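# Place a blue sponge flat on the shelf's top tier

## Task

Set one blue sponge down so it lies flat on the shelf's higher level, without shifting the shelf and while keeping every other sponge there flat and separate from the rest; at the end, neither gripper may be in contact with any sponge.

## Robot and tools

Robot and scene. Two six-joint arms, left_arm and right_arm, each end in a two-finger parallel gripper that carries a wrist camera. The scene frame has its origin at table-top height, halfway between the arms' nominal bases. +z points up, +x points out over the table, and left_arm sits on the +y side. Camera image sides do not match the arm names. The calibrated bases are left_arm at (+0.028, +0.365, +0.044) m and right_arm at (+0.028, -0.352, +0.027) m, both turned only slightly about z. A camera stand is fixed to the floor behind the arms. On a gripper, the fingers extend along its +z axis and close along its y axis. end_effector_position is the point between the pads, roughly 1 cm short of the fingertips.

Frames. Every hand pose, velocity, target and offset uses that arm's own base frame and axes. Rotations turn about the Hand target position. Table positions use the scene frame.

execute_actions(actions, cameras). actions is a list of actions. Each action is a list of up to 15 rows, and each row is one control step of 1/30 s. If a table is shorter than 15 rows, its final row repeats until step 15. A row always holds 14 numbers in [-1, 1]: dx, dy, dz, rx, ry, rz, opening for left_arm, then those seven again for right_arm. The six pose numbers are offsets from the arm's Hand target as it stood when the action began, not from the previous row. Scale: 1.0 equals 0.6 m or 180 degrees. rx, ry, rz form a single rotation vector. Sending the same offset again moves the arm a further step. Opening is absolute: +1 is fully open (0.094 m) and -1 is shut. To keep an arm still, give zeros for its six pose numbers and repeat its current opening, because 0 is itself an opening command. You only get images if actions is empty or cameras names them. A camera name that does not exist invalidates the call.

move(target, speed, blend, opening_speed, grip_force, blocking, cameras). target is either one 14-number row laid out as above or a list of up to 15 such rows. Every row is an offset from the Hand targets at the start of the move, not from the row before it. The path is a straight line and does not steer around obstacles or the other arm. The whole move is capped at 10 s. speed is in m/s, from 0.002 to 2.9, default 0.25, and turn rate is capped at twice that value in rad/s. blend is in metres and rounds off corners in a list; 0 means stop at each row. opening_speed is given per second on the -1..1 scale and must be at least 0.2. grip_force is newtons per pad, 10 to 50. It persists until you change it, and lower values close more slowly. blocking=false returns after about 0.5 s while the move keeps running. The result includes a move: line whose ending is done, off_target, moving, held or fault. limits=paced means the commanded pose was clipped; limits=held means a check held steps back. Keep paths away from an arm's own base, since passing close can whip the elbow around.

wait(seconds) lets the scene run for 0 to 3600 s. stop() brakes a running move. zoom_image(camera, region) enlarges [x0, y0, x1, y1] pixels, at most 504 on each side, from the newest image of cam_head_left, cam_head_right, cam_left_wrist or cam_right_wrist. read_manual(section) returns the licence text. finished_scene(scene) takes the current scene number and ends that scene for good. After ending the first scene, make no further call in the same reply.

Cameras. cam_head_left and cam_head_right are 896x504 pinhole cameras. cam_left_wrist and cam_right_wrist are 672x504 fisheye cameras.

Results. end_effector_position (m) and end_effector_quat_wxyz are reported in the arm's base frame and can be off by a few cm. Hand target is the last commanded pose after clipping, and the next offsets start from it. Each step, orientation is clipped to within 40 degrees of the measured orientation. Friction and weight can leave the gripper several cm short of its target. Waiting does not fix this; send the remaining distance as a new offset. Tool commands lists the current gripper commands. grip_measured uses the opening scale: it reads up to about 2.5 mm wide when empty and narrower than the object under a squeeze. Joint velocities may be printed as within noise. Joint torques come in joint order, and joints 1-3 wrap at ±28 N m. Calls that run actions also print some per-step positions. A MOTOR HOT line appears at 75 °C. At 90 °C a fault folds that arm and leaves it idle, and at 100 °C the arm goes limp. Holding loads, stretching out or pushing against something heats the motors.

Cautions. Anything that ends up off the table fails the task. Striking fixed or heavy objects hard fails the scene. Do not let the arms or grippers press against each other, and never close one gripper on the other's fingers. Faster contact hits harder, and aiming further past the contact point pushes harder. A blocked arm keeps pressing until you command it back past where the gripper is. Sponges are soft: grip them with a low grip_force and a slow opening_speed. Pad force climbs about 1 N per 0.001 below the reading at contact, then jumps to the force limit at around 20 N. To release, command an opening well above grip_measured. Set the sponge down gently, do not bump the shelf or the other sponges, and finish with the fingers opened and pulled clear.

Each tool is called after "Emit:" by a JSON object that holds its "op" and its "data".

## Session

Emit:
{"op": "execute_actions", "data": {"actions": []}}

Scene clock: 0.00 s.
left_arm: end_effector_position=(+0.4057, +0.0231, +0.1009) grip_measured=+1.000 end_effector_quat_wxyz=(+0.592, -0.061, +0.803, -0.008) | right_arm: end_effector_position=(+0.4055, -0.0341, +0.1183) grip_measured=+1.000 end_effector_quat_wxyz=(+0.609, +0.027, +0.786, -0.103)
Joint positions: left_arm=[0.048 1.581 0.38 0.898 -0.014 -0.094 0.094] | right_arm=[0 1.563 0.378 0.94 0.196 -0.084 0.094]
Joint velocities: within noise
Joint torques (N m): no reading
Motor temperatures (°C): left_arm=[26 27 29 25 24 27 28] | right_arm=[28 29 27 27 27 28 28]
Heat: left arm: 29 °C; right arm: 29 °C.
Hand target: left_arm +0.4110, +0.0242, +0.1167; +0.610, -0.060, +0.790, -0.005 | right_arm +0.4100, -0.0355, +0.1347; +0.627, +0.030, +0.771, -0.107
Tool commands: left_gripper/opening=+1.0 right_gripper/opening=+1.0

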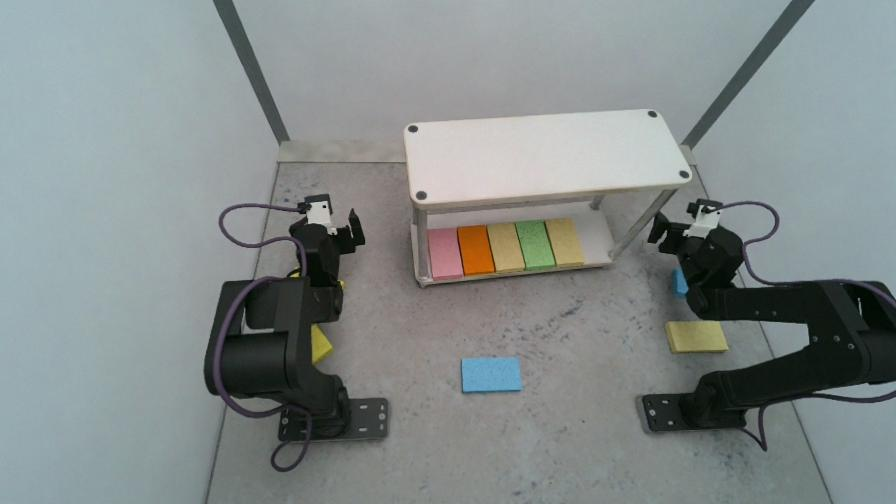

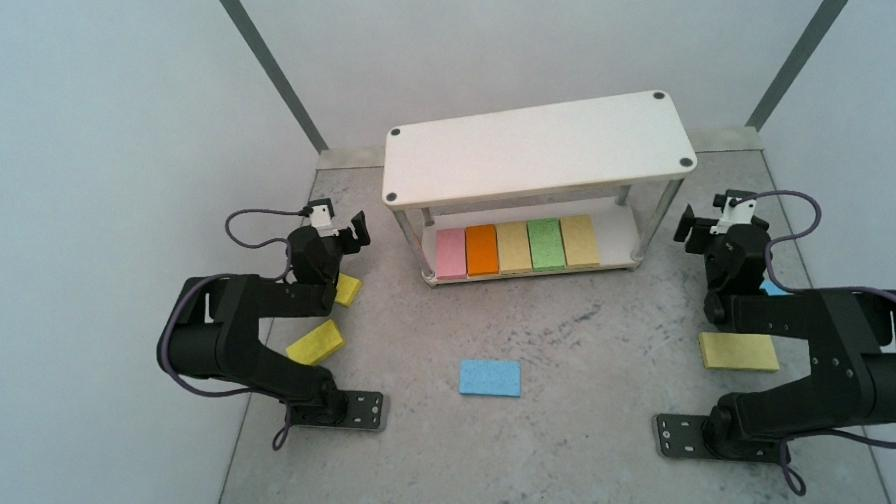

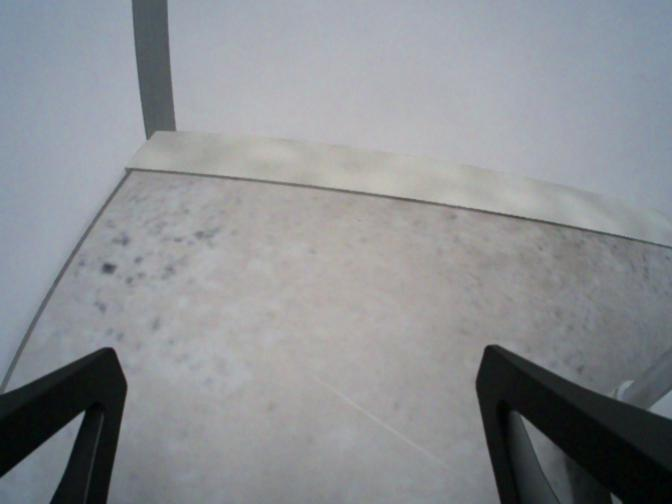

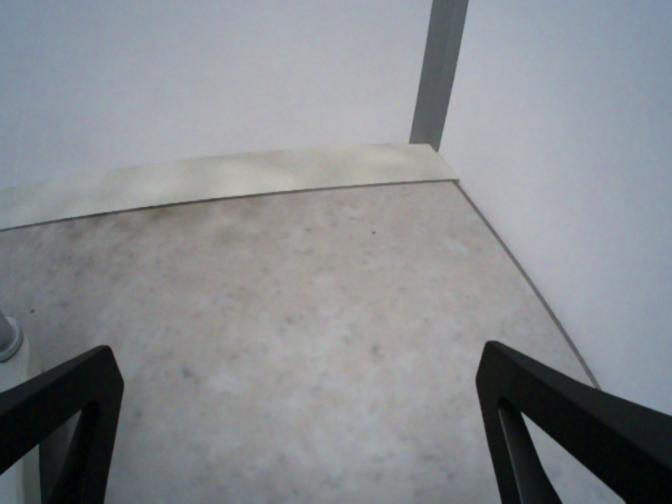

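Emit:
{"op": "move", "data": {"target": [[0,0,0,0,0,0,1,-0.267,0.059,0.109,-0.04,0.071,0.17,1],[0,0,0,0,0,0,1,-0.417,0.476,0.075,-0.084,0.151,0.36,1],[0,0,0,0,0,0,1,-0.575,0.676,-0.108,-0.1197,0.2159,0.5146,1]], "blend": [0.06,0.06,0], "speed": 0.5, "cameras": ["cam_right_wrist","cam_head_left"]}}

Scene clock: 5.10 s.
left_arm: end_effector_position=(+0.4057, +0.0231, +0.1009) grip_measured=+1.000 end_effector_quat_wxyz=(+0.592, -0.061, +0.803, -0.008) | right_arm: end_effector_position=(+0.0630, +0.3605, +0.0562) grip_measured=+1.000 end_effector_quat_wxyz=(-0.236, +0.661, -0.673, -0.236)
Joint positions: left_arm=[0.048 1.581 0.38 0.898 -0.014 -0.094 0.094] | right_arm=[1.321 1.477 0.697 -0.126 -0.15 -0.179 0.094]
Joint torques (N m): left_arm=[0.05 -4.86 5.18 1.87 -0.01 -0.01] | right_arm=[0.29 -5.05 8.46 1.19 -0.03 0.06]
Heat: left arm: 30 °C; right arm: 29 °C.
Hand target: left_arm +0.4110, +0.0242, +0.1167; +0.610, -0.060, +0.790, -0.005 | right_arm +0.0650, +0.3701, +0.0699; -0.243, +0.659, -0.670, -0.240
Off the commanded pose: left_arm 0.017 m, 3 deg | right_arm 0.017 m, 1 deg.
move: off_target (right_arm); limits=paced
Images, in order (width x height): cam_head_left 896x504, cam_right_wrist 672x504.

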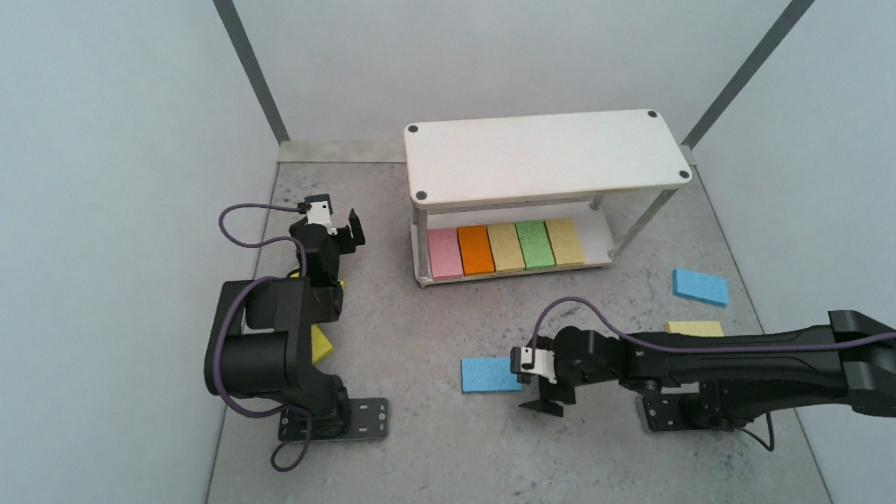

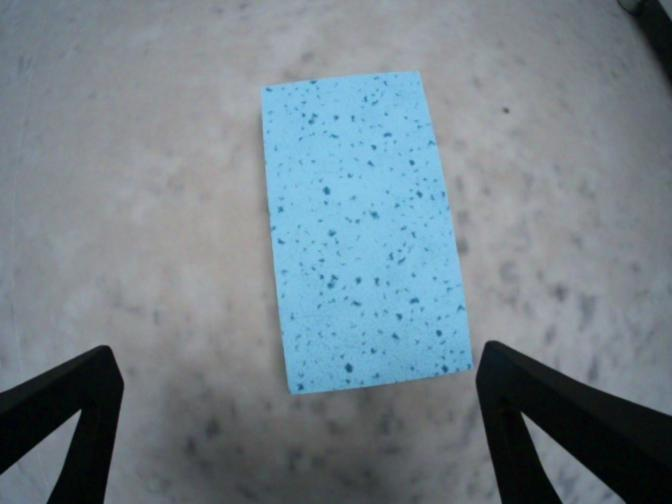

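Emit:
{"op": "move", "data": {"target": [[0,0,0,0,0,0,1,0.0325,0.081,-0.03,0,0,0.029,1],[0,0,0,0,0,0,1,0.0325,0.081,-0.088,0,0,0.029,1]], "blend": [0.02,0], "speed": [0.25,0.12], "cameras": ["cam_right_wrist"]}}

Scene clock: 7.47 s.
left_arm: end_effector_position=(+0.4057, +0.0231, +0.1009) grip_measured=+1.000 end_effector_quat_wxyz=(+0.592, -0.061, +0.803, -0.008) | right_arm: end_effector_position=(+0.0829, +0.3945, -0.0006) grip_measured=+1.000 end_effector_quat_wxyz=(-0.199, +0.688, -0.661, -0.223)
Joint positions: left_arm=[0.048 1.581 0.38 0.898 -0.014 -0.094 0.094] | right_arm=[1.266 1.802 0.827 -0.023 -0.215 -0.281 0.094]
Joint torques (N m): left_arm=[0.06 -4.88 5.14 1.88 -0.02 -0.02] | right_arm=[-0.36 -6.83 6.53 2.01 -0.32 -0.08]
Heat: left arm: 30 °C; right arm: 29 °C.
Hand target: left_arm +0.4110, +0.0242, +0.1167; +0.610, -0.060, +0.790, -0.005 | right_arm +0.0845, +0.4187, +0.0171; -0.232, +0.689, -0.640, -0.250
Off the commanded pose: left_arm 0.017 m, 3 deg | right_arm 0.030 m, 6 deg.
move: off_target (right_arm); blend cut to 0.0174 m at target 1

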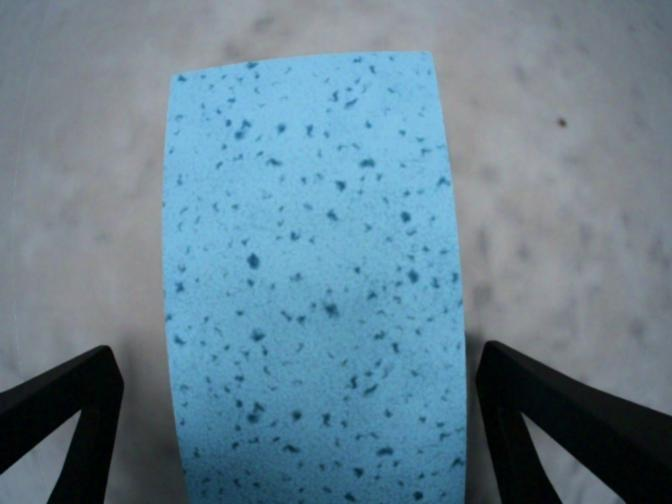

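Emit:
{"op": "move", "data": {"target": [0,0,0,0,0,0,1,0.007,0.022,-0.007,0.024,0.003,0.014,1], "speed": 0.12, "cameras": ["cam_right_wrist"]}}

Scene clock: 9.37 s.
left_arm: end_effector_position=(+0.4057, +0.0231, +0.1009) grip_measured=+1.000 end_effector_quat_wxyz=(+0.592, -0.061, +0.803, -0.008) | right_arm: end_effector_position=(+0.0822, +0.4124, -0.0031) grip_measured=+1.000 end_effector_quat_wxyz=(-0.217, +0.695, -0.634, -0.259)
Joint positions: left_arm=[0.048 1.581 0.38 0.898 -0.014 -0.094 0.094] | right_arm=[1.252 1.859 0.827 0.1 -0.282 -0.317 0.094]
Joint torques (N m): left_arm=[0.02 -4.85 5.18 1.88 -0.01 -0.02] | right_arm=[-0.47 -7.1 5.9 2.13 -0.38 -0.08]
Heat: left arm: 30 °C; right arm: 29 °C.
Hand target: left_arm +0.4110, +0.0242, +0.1167; +0.610, -0.060, +0.790, -0.005 | right_arm +0.0887, +0.4319, +0.0129; -0.250, +0.692, -0.616, -0.283
Off the commanded pose: left_arm 0.017 m, 3 deg | right_arm 0.026 m, 5 deg.
move: off_target (right_arm)

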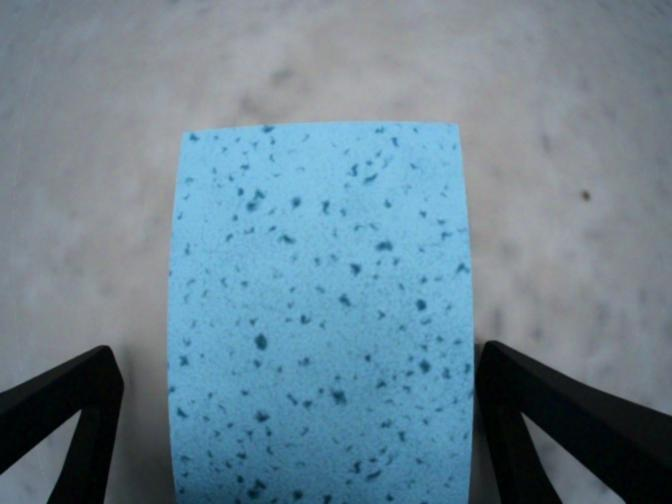

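Emit:
{"op": "move", "data": {"target": [0,0,0,0,0,0,1,0,0,0,0,0,0,0.22], "opening_speed": 1.2, "grip_force": [50, 28], "cameras": ["cam_right_wrist"]}}

Scene clock: 11.97 s.
left_arm: end_effector_position=(+0.4057, +0.0231, +0.1009) grip_measured=+1.000 end_effector_quat_wxyz=(+0.592, -0.061, +0.803, -0.008) | right_arm: end_effector_position=(+0.0817, +0.4126, -0.0034) grip_measured=+0.415 end_effector_quat_wxyz=(-0.217, +0.696, -0.633, -0.261)
Joint positions: left_arm=[0.048 1.581 0.38 0.898 -0.014 -0.094 0.094] | right_arm=[1.252 1.86 0.827 0.101 -0.285 -0.317 0.066]
Joint torques (N m): left_arm=[-0.01 -4.9 5.16 1.87 -0.02 -0.02] | right_arm=[-0.49 -7.13 5.9 2.12 -0.36 -0.08]
Heat: left arm: 30 °C; right arm: 30 °C.
Hand target: left_arm +0.4110, +0.0242, +0.1167; +0.610, -0.060, +0.790, -0.005 | right_arm +0.0887, +0.4319, +0.0129; -0.250, +0.692, -0.616, -0.283
Off the commanded pose: left_arm 0.017 m, 3 deg | right_arm 0.026 m, 5 deg.
grip_force (N): 50, 28
move: done

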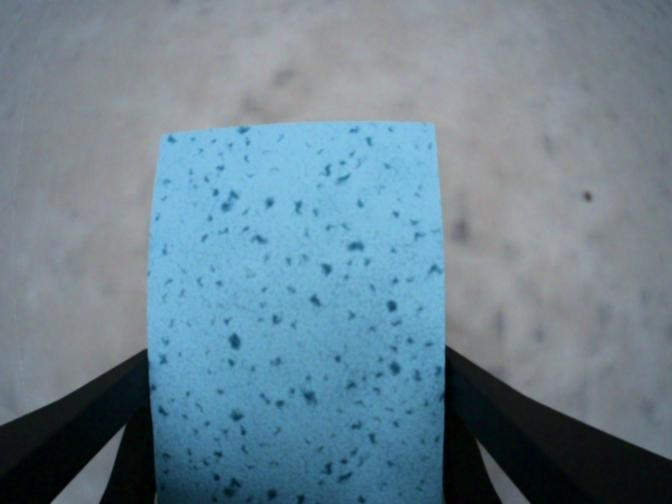

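Emit:
{"op": "move", "data": {"target": [[0,0,0,0,0,0,1,-0.015,-0.062,0.653,0,0,0,0.22],[0,0,0,0,0,0,1,0.45,-0.408,0.653,0,0,-0.372,0.22],[0,0,0,0,0,0,1,0.499,-0.383,0.604,0,0,-0.372,0.22]], "blend": [0.05,0.03,0], "speed": [0.4,0.4,0.25], "cameras": ["cam_right_wrist","cam_head_left","cam_head_right"]}}

Scene clock: 16.93 s.
left_arm: end_effector_position=(+0.4057, +0.0231, +0.1009) grip_measured=+1.000 end_effector_quat_wxyz=(+0.592, -0.061, +0.803, -0.008) | right_arm: end_effector_position=(+0.3780, +0.1960, +0.3636) grip_measured=+0.413 end_effector_quat_wxyz=(+0.333, -0.240, +0.907, +0.092)
Joint positions: left_arm=[0.048 1.581 0.38 0.898 -0.014 -0.094 0.094] | right_arm=[0.456 1.831 2.39 -1.427 -0.048 -0.044 0.066]
Joint torques (N m): left_arm=[0.02 -4.9 5.14 1.88 -0.01 -0.01] | right_arm=[-0.31 -7.25 3.77 2.3 0.02 0.07]
Heat: left arm: 31 °C; right arm: 30 °C.
Hand target: left_arm +0.4110, +0.0242, +0.1167; +0.610, -0.060, +0.790, -0.005 | right_arm +0.3881, +0.2021, +0.3753; +0.364, -0.238, +0.895, +0.098
Off the commanded pose: left_arm 0.017 m, 3 deg | right_arm 0.017 m, 4 deg.
grip_force (N): 50, 28
move: off_target (right_arm); blend cut to 0.0221 m at target 2
Images, in order (width x height): cam_head_left 896x504, cam_head_right 896x504, cam_right_wrist 672x504.

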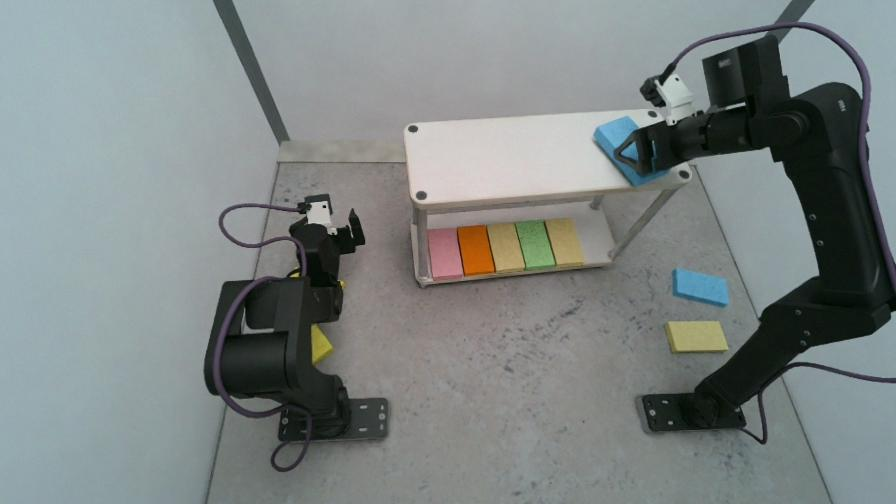

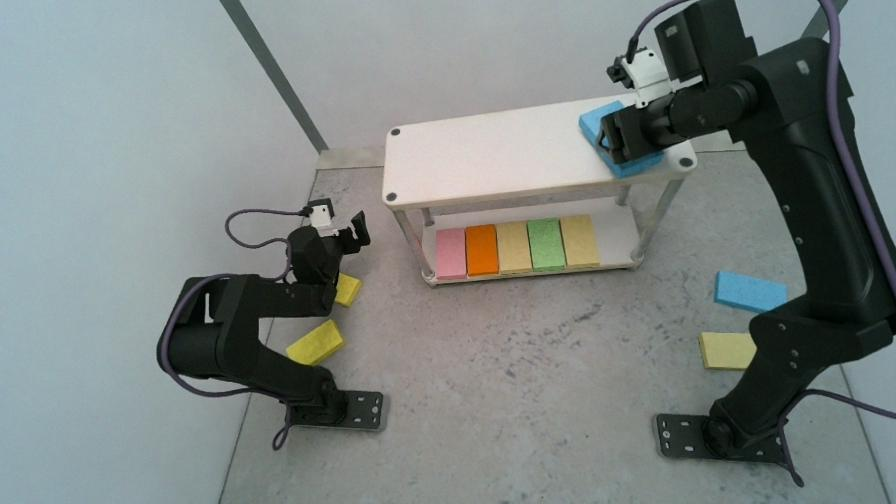

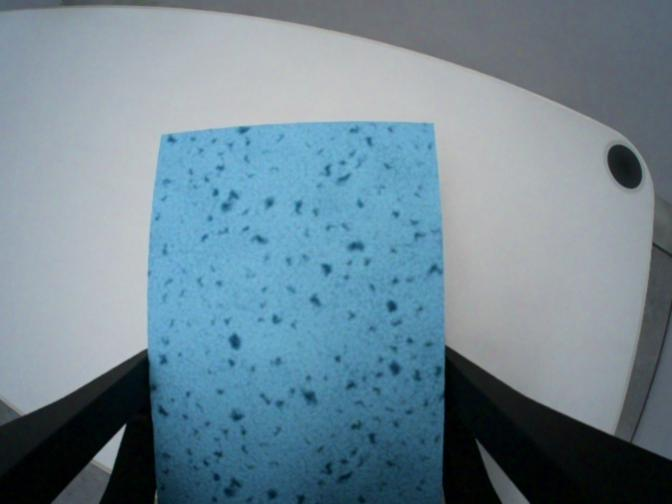

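Emit:
{"op": "move", "data": {"target": [0,0,0,0,0,0,1,0.01,0.005,-0.028,-0.003,0.005,0,0.22], "speed": 0.1, "cameras": ["cam_right_wrist","cam_head_left"]}}

Scene clock: 18.57 s.
left_arm: end_effector_position=(+0.4057, +0.0231, +0.1009) grip_measured=+1.000 end_effector_quat_wxyz=(+0.592, -0.061, +0.803, -0.008) | right_arm: end_effector_position=(+0.3915, +0.2040, +0.3516) grip_measured=+0.413 end_effector_quat_wxyz=(+0.337, -0.239, +0.905, +0.099)
Joint positions: left_arm=[0.048 1.581 0.38 0.898 -0.014 -0.094 0.094] | right_arm=[0.454 1.831 2.314 -1.338 -0.058 -0.04 0.066]
Joint torques (N m): left_arm=[0.03 -4.88 5.16 1.88 0 -0.01] | right_arm=[-0.17 -8.4 2.91 2.02 0.03 0.02]
Heat: left arm: 31 °C; right arm: 31 °C.
Hand target: left_arm +0.4110, +0.0242, +0.1167; +0.610, -0.060, +0.790, -0.005 | right_arm +0.3941, +0.2051, +0.3585; +0.356, -0.239, +0.898, +0.096
Off the commanded pose: left_arm 0.017 m, 3 deg | right_arm 0.007 m, 2 deg.
grip_force (N): 50, 28
move: done
Images, in order (width x height): cam_head_left 896x504, cam_right_wrist 672x504.

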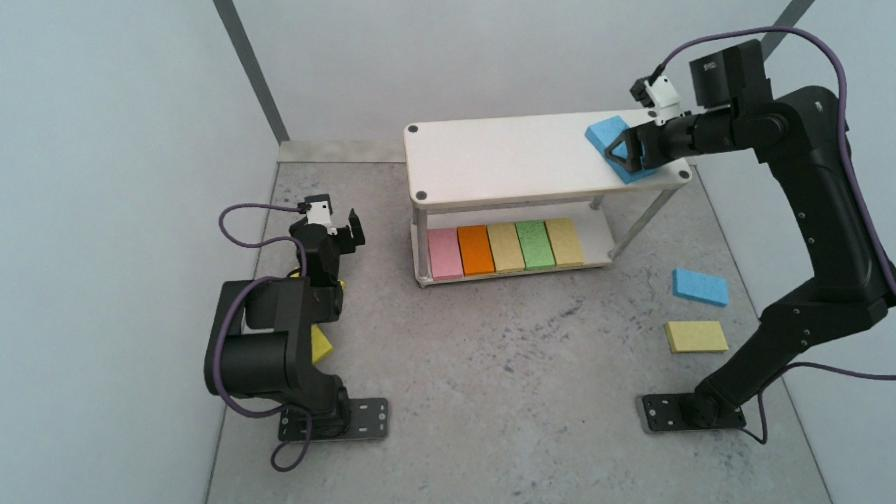

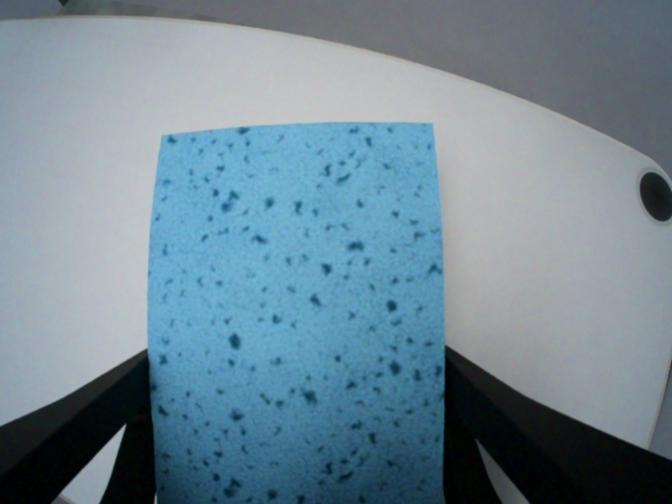

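Emit:
{"op": "move", "data": {"target": [0,0,0,0,0,0,1,0,0,-0.014,-0.004,0.007,0,0.22], "speed": 0.1}}

Scene clock: 19.67 s.
left_arm: end_effector_position=(+0.4057, +0.0231, +0.1009) grip_measured=+1.000 end_effector_quat_wxyz=(+0.592, -0.061, +0.803, -0.008) | right_arm: end_effector_position=(+0.3941, +0.2053, +0.3506) grip_measured=+0.413 end_effector_quat_wxyz=(+0.340, -0.238, +0.904, +0.100)
Joint positions: left_arm=[0.048 1.581 0.38 0.898 -0.014 -0.094 0.094] | right_arm=[0.454 1.831 2.303 -1.321 -0.058 -0.038 0.066]
Joint torques (N m): left_arm=[0.08 -4.86 5.14 1.88 -0.01 -0.02] | right_arm=[-0.1 -8.12 2.56 1.78 0.04 0]
Heat: left arm: 31 °C; right arm: 31 °C.
Hand target: left_arm +0.4110, +0.0242, +0.1167; +0.610, -0.060, +0.790, -0.005 | right_arm +0.3941, +0.2051, +0.3501; +0.344, -0.240, +0.903, +0.093
Off the commanded pose: left_arm 0.017 m, 3 deg | right_arm 0.001 m, 1 deg.
grip_force (N): 50, 28
move: done

Emit:
{"op": "move", "data": {"target": [0,0,0,0,0,0,1,0,0,-0.016,-0.007,0.012,0,0.22], "speed": 0.1, "cameras": ["cam_right_wrist","cam_head_right"]}}

Scene clock: 20.63 s.
left_arm: end_effector_position=(+0.4057, +0.0231, +0.1009) grip_measured=+1.000 end_effector_quat_wxyz=(+0.592, -0.061, +0.803, -0.008) | right_arm: end_effector_position=(+0.3941, +0.2053, +0.3506) grip_measured=+0.413 end_effector_quat_wxyz=(+0.340, -0.238, +0.904, +0.100)
Joint positions: left_arm=[0.048 1.581 0.38 0.898 -0.014 -0.094 0.094] | right_arm=[0.454 1.831 2.303 -1.321 -0.058 -0.038 0.066]
Joint torques (N m): left_arm=[0.06 -4.88 5.19 1.88 -0.01 -0.03] | right_arm=[0.01 -6.11 4.51 1.35 0.07 -0.01]
Motor temperatures (°C): left_arm=[26 28 31 30 24 27 28] | right_arm=[28 31 28 31 27 28 28]
Heat: left arm: 31 °C; right arm: 31 °C.
Hand target: left_arm +0.4110, +0.0242, +0.1167; +0.610, -0.060, +0.790, -0.005 | right_arm +0.3941, +0.2051, +0.3405; +0.325, -0.242, +0.910, +0.087
Off the commanded pose: left_arm 0.017 m, 3 deg | right_arm 0.010 m, 2 deg.
grip_force (N): 50, 28
move: done
Images, in order (width x height): cam_head_right 896x504, cam_right_wrist 672x504.

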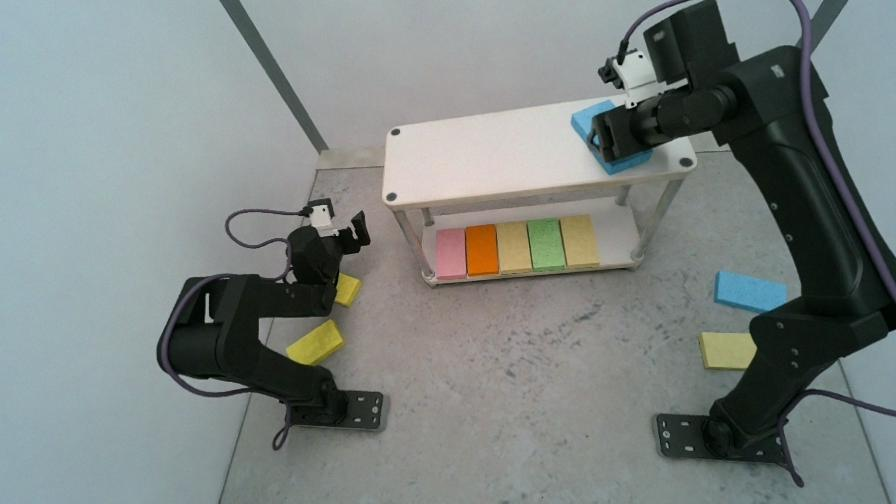

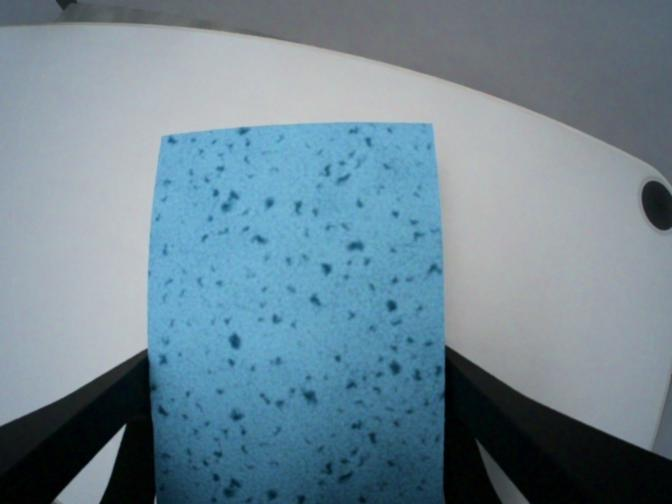

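Emit:
{"op": "zoom_image", "data": {"camera": "cam_head_right", "region": [540, 70, 720, 220]}}

Scaled by 2.800 from the camera's image (finer frame: 1280x720).

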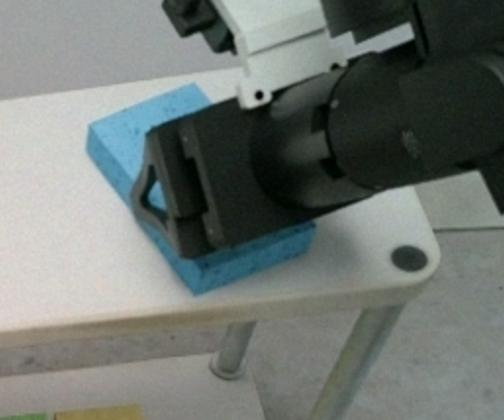

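Emit:
{"op": "move", "data": {"target": [[0,0,0,0,0,0,1,0,0,0.012,0,0,0,0.7],[0,0,0,0,0,0,1,0,0,0.02,0,0,0,1]], "opening_speed": 0.8, "cameras": ["cam_right_wrist"]}}

Scene clock: 24.17 s.
left_arm: end_effector_position=(+0.4057, +0.0231, +0.1009) grip_measured=+1.000 end_effector_quat_wxyz=(+0.592, -0.061, +0.803, -0.008) | right_arm: end_effector_position=(+0.3976, +0.2127, +0.3502) grip_measured=+0.997 end_effector_quat_wxyz=(+0.332, -0.249, +0.905, +0.096)
Joint positions: left_arm=[0.048 1.581 0.38 0.898 -0.014 -0.094 0.094] | right_arm=[0.468 1.899 2.412 -1.381 -0.052 -0.049 0.094]
Joint torques (N m): left_arm=[0.03 -4.89 5.22 1.87 -0.01 -0.02] | right_arm=[-0.1 -7.21 7.09 1.06 0.02 0]
Heat: left arm: 31 °C; right arm: 31 °C.
Hand target: left_arm +0.4110, +0.0242, +0.1167; +0.610, -0.060, +0.790, -0.005 | right_arm +0.3941, +0.2051, +0.3525; +0.325, -0.242, +0.910, +0.087
Off the commanded pose: left_arm 0.017 m, 3 deg | right_arm 0.009 m, 2 deg.
grip_force (N): 50, 28
move: done

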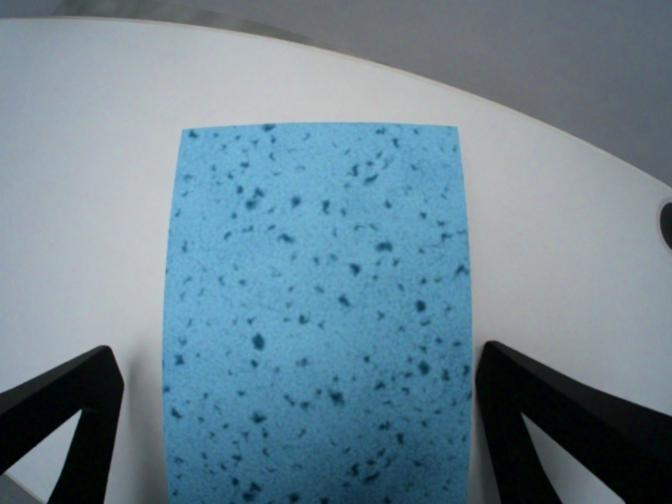

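Emit:
{"op": "move", "data": {"target": [[0,0,0,0,0,0,1,0.004,-0.007,0.04,0,0,0,1],[0,0,0,0,0,0,1,-0.093,-0.06,0.12,0,0,0,1]], "blend": [0.01,0], "speed": [0.15,0.25], "cameras": ["cam_right_wrist","cam_head_left"]}}

Scene clock: 25.93 s.
left_arm: end_effector_position=(+0.4057, +0.0231, +0.1009) grip_measured=+1.000 end_effector_quat_wxyz=(+0.592, -0.061, +0.803, -0.008) | right_arm: end_effector_position=(+0.3476, +0.1755, +0.4278) grip_measured=+0.997 end_effector_quat_wxyz=(+0.398, -0.229, +0.882, +0.101)
Joint positions: left_arm=[0.048 1.581 0.38 0.898 -0.014 -0.094 0.094] | right_arm=[0.445 1.771 2.564 -1.517 -0.043 -0.044 0.094]
Joint torques (N m): left_arm=[0.02 -4.89 5.11 1.88 -0.01 -0.01] | right_arm=[-0.58 -6.8 2.61 1.35 -0.16 -0.08]
Heat: left arm: 31 °C; right arm: 31 °C.
Hand target: left_arm +0.4110, +0.0242, +0.1167; +0.610, -0.060, +0.790, -0.005 | right_arm +0.3383, +0.1691, +0.4245; +0.325, -0.242, +0.910, +0.087
Off the commanded pose: left_arm 0.017 m, 3 deg | right_arm 0.012 m, 9 deg.
joint sent to its limit (right arm) — joint 4 (wrist pitch), lower limit. The joint targets are off in position and orientation.
grip_force (N): 50, 28
move: off_target (right_arm)
Images, in order (width x height): cam_head_left 896x504, cam_right_wrist 672x504.

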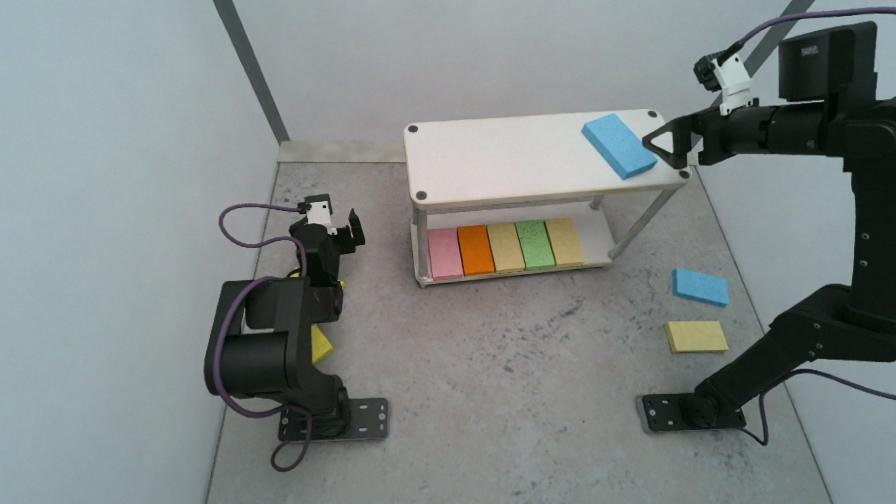

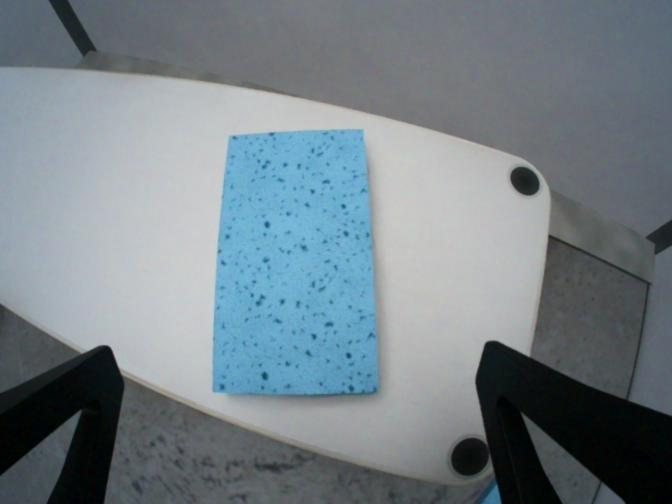

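Emit:
{"op": "finished_scene", "data": {"scene": 2}}

The scene is finished: the task was done.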